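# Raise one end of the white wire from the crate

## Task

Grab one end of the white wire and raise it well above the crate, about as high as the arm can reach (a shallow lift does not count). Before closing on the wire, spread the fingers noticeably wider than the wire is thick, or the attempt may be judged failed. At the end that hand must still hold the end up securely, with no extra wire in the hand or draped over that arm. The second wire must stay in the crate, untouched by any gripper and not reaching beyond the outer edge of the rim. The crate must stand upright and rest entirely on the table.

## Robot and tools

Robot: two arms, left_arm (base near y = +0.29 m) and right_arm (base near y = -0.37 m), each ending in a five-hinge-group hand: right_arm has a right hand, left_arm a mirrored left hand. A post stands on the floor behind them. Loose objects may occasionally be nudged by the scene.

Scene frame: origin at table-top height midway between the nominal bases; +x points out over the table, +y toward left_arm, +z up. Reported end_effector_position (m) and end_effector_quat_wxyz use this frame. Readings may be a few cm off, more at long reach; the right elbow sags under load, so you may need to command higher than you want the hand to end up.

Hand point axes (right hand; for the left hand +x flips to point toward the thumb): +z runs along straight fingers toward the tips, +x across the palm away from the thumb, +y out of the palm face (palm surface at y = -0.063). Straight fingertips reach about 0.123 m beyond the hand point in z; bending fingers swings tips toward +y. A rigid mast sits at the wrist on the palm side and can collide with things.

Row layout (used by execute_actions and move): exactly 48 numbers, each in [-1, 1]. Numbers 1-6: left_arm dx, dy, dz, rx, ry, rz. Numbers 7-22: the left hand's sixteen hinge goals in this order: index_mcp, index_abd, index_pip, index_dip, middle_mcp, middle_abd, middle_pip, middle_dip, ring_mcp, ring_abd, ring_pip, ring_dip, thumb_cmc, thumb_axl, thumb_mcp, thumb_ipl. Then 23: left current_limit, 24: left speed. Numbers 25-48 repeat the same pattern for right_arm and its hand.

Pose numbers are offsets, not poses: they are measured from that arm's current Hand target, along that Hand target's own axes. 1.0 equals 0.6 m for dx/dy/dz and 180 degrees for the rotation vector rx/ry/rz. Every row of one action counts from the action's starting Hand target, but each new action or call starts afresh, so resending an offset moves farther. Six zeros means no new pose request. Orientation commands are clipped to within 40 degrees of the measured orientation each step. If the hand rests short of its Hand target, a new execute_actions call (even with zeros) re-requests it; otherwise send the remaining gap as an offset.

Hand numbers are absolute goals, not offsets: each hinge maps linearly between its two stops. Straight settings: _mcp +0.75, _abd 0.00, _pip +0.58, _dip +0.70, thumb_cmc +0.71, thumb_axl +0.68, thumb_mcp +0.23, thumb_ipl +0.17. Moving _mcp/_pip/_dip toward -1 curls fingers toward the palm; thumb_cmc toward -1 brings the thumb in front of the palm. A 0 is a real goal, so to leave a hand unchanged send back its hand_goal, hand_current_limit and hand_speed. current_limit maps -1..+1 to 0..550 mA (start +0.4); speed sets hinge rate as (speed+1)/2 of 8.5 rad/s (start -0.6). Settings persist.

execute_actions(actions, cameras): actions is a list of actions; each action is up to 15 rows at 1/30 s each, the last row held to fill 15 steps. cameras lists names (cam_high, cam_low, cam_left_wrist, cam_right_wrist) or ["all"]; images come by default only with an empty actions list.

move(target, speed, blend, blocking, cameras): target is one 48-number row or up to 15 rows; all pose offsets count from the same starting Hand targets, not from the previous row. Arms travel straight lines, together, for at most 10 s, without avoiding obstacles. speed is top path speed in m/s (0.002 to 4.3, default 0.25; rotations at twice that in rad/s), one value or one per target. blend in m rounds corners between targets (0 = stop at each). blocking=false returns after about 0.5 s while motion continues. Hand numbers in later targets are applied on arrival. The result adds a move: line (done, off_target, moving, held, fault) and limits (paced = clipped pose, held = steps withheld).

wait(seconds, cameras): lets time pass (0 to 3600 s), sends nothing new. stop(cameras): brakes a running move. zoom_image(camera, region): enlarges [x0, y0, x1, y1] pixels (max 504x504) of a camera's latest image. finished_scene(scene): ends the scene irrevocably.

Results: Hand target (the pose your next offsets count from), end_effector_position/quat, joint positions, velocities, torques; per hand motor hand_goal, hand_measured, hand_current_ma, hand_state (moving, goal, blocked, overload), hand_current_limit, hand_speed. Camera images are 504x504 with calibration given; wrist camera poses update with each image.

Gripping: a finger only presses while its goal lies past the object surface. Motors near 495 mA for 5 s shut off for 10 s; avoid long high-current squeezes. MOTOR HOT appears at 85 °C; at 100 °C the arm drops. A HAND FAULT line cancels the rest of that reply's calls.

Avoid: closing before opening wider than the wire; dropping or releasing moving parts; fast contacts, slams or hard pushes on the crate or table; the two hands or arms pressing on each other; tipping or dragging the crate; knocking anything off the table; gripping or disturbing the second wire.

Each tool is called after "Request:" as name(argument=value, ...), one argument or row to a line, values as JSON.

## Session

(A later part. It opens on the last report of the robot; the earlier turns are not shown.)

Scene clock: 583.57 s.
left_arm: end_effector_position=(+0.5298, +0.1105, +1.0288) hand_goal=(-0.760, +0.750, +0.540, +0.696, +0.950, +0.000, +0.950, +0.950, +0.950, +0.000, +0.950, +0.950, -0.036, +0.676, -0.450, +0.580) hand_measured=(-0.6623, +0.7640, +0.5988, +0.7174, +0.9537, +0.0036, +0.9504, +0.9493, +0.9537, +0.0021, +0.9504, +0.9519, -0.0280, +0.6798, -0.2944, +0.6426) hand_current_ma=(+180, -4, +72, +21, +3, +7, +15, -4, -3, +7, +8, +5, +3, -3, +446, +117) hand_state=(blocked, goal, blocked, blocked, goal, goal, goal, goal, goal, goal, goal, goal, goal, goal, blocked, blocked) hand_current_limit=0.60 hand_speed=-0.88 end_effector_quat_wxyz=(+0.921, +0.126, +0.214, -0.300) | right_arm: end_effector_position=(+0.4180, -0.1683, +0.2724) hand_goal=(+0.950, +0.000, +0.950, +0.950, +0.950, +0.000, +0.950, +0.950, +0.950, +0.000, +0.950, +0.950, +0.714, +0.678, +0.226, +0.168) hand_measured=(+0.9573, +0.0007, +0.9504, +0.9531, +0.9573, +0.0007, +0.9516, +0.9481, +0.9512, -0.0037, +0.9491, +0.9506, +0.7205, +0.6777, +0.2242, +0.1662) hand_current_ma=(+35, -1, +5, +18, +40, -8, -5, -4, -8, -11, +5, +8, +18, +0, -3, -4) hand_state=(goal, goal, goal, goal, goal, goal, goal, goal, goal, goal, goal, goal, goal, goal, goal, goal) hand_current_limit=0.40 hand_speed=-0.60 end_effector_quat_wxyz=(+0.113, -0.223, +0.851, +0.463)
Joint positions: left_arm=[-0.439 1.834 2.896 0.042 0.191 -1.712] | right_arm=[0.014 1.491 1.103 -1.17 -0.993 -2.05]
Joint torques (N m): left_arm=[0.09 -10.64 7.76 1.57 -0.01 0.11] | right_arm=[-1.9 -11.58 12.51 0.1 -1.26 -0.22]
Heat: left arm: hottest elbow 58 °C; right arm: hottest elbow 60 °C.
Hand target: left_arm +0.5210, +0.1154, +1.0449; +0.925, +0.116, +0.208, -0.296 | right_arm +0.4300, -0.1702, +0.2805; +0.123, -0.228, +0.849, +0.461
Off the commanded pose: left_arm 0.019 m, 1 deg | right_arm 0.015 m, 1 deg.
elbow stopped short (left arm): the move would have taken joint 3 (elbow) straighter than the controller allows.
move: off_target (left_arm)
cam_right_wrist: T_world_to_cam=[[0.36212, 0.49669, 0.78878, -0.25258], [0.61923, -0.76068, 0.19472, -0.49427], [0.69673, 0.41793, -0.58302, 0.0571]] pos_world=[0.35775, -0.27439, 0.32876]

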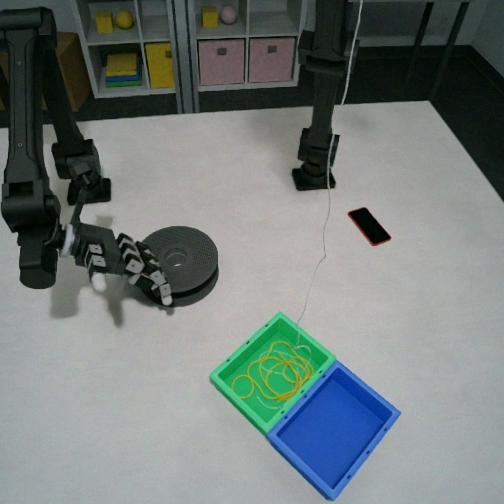

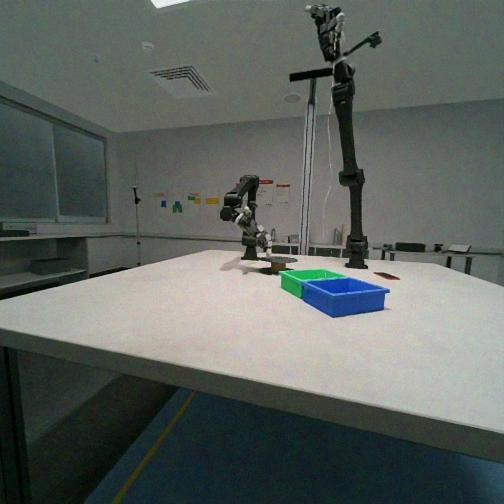

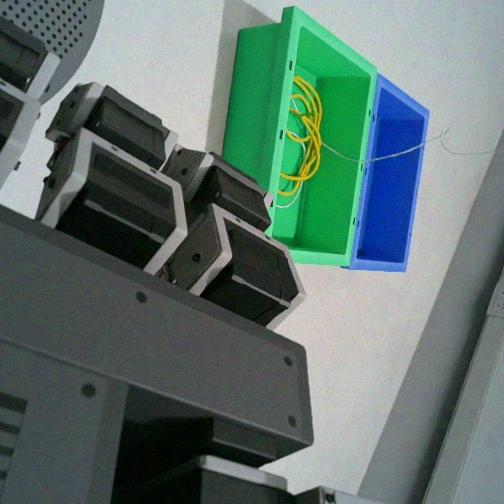

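Request:
execute_actions(
  actions=[],
)

Request:
zoom_image(
  camera="cam_low",
  region=[290, 0, 390, 120],
)

Request:
zoom_image(
  camera="cam_low",
  region=[290, 90, 390, 210],
)

Request:
zoom_image(
  camera="cam_low",
  region=[270, 200, 400, 330],
)

Request:
zoom_image(
  camera="cam_high",
  region=[200, 240, 420, 460],
)

Scene clock: 587.13 s.
left_arm: end_effector_position=(+0.5298, +0.1105, +1.0288) hand_goal=(-0.760, +0.750, +0.540, +0.696, +0.950, +0.000, +0.950, +0.950, +0.950, +0.000, +0.950, +0.950, -0.036, +0.676, -0.450, +0.580) hand_measured=(-0.6611, +0.7655, +0.6001, +0.7187, +0.9537, +0.0007, +0.9478, +0.9493, +0.9537, +0.0007, +0.9504, +0.9519, -0.0280, +0.6798, -0.2944, +0.6436) hand_current_ma=(+170, -9, +63, +11, +7, -1, +11, -8, -8, +2, +14, +11, +4, -3, +448, +117) hand_state=(blocked, goal, blocked, blocked, goal, goal, goal, goal, goal, goal, goal, goal, goal, goal, blocked, blocked) hand_current_limit=0.60 hand_speed=-0.88 end_effector_quat_wxyz=(+0.921, +0.126, +0.214, -0.300) | right_arm: end_effector_position=(+0.4180, -0.1683, +0.2724) hand_goal=(+0.950, +0.000, +0.950, +0.950, +0.950, +0.000, +0.950, +0.950, +0.950, +0.000, +0.950, +0.950, +0.714, +0.678, +0.226, +0.168) hand_measured=(+0.9585, +0.0007, +0.9516, +0.9519, +0.9573, +0.0007, +0.9516, +0.9493, +0.9524, -0.0037, +0.9491, +0.9493, +0.7205, +0.6777, +0.2252, +0.1672) hand_current_ma=(+36, -2, +6, +13, +33, +0, -1, +6, -2, -10, +3, +1, +20, -7, -1, -7) hand_state=(goal, goal, goal, goal, goal, goal, goal, goal, goal, goal, goal, goal, goal, goal, goal, goal) hand_current_limit=0.40 hand_speed=-0.60 end_effector_quat_wxyz=(+0.113, -0.223, +0.851, +0.463)
Joint positions: left_arm=[-0.439 1.834 2.896 0.042 0.191 -1.712] | right_arm=[0.014 1.491 1.103 -1.17 -0.993 -2.05]
Joint velocities: within noise
Joint torques (N m): left_arm=[0.15 -10.52 7.76 1.57 -0.01 0.11] | right_arm=[-1.9 -11.63 12.51 0.1 -1.26 -0.22]
Heat: left arm: hottest elbow 57 °C; right arm: hottest elbow 60 °C.
Hand target: left_arm +0.5210, +0.1154, +1.0449; +0.925, +0.116, +0.208, -0.296 | right_arm +0.4300, -0.1702, +0.2805; +0.123, -0.228, +0.849, +0.461
Off the commanded pose: left_arm 0.019 m, 1 deg | right_arm 0.015 m, 1 deg.
camera_calibration:
cam_left_wrist: T_world_to_cam=[[-0.95593, -0.06908, 0.28536, 0.18449], [-0.23903, -0.38127, -0.89303, 1.03935], [0.17049, -0.92188, 0.34795, -0.22272]] pos_world=[0.46277, 0.20369, 0.95302]
cam_right_wrist: T_world_to_cam=[[0.36212, 0.49669, 0.78878, -0.25258], [0.61923, -0.76068, 0.19472, -0.49427], [0.69673, 0.41793, -0.58302, 0.0571]] pos_world=[0.35775, -0.27439, 0.32876]

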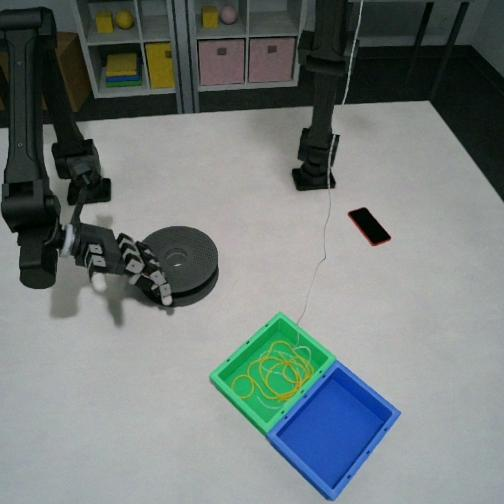

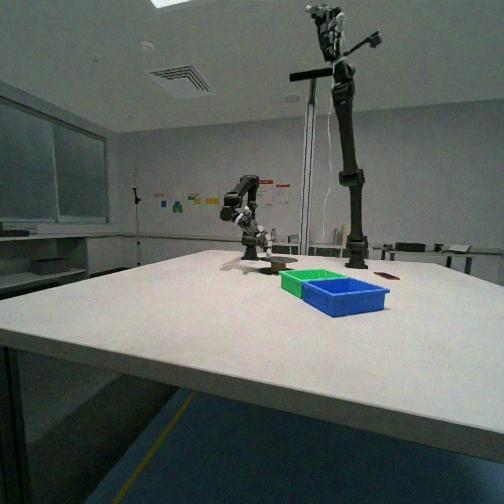

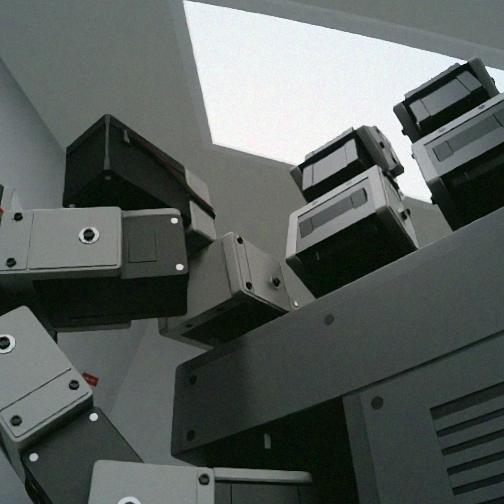

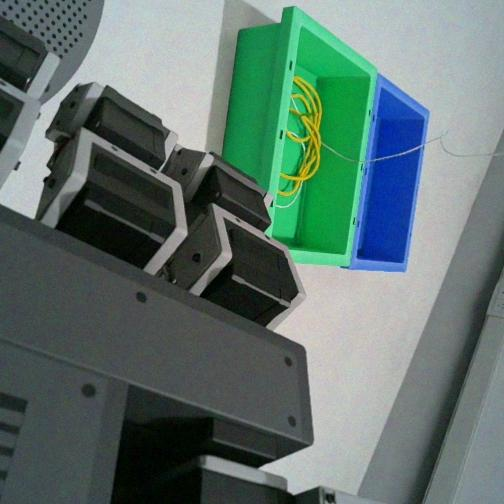

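Scaled by 4.200 from the camera's image (finer frame: 720x720).

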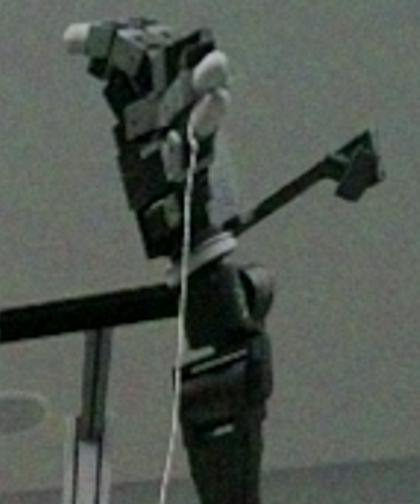

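Scaled by 4.200 from the camera's image (finer frame: 720x720).

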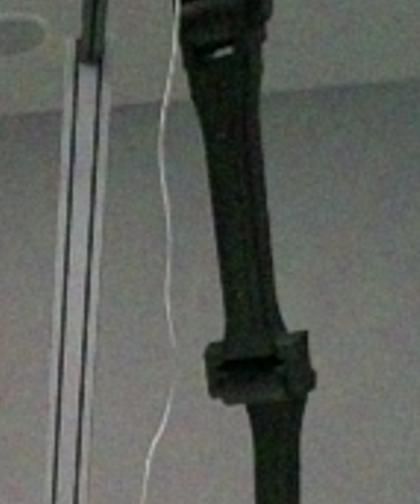

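Scaled by 3.877 from the camera's image (finer frame: 720x720).

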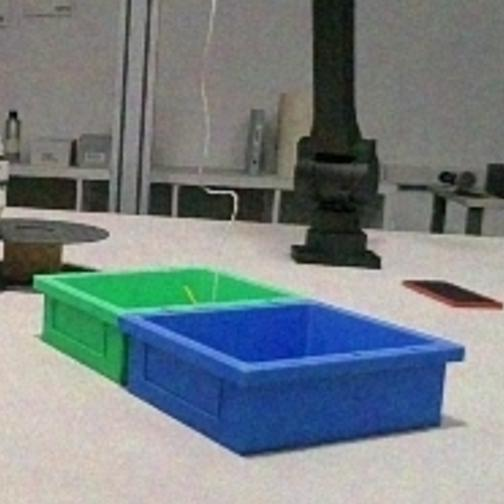

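Scaled by 2.291 from the camera's image (finer frame: 720x720).

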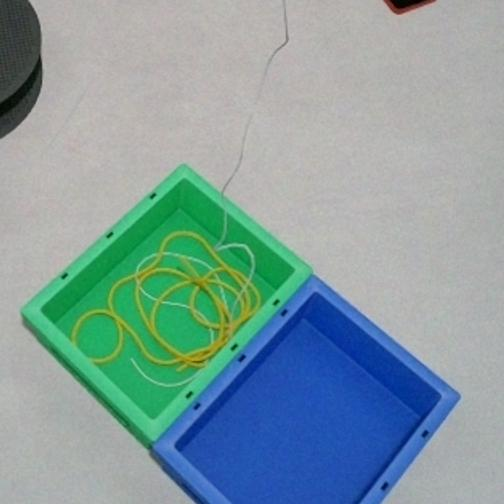

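Request:
finished_scene(
  scene=1,
)

The scene is finished: the task was done.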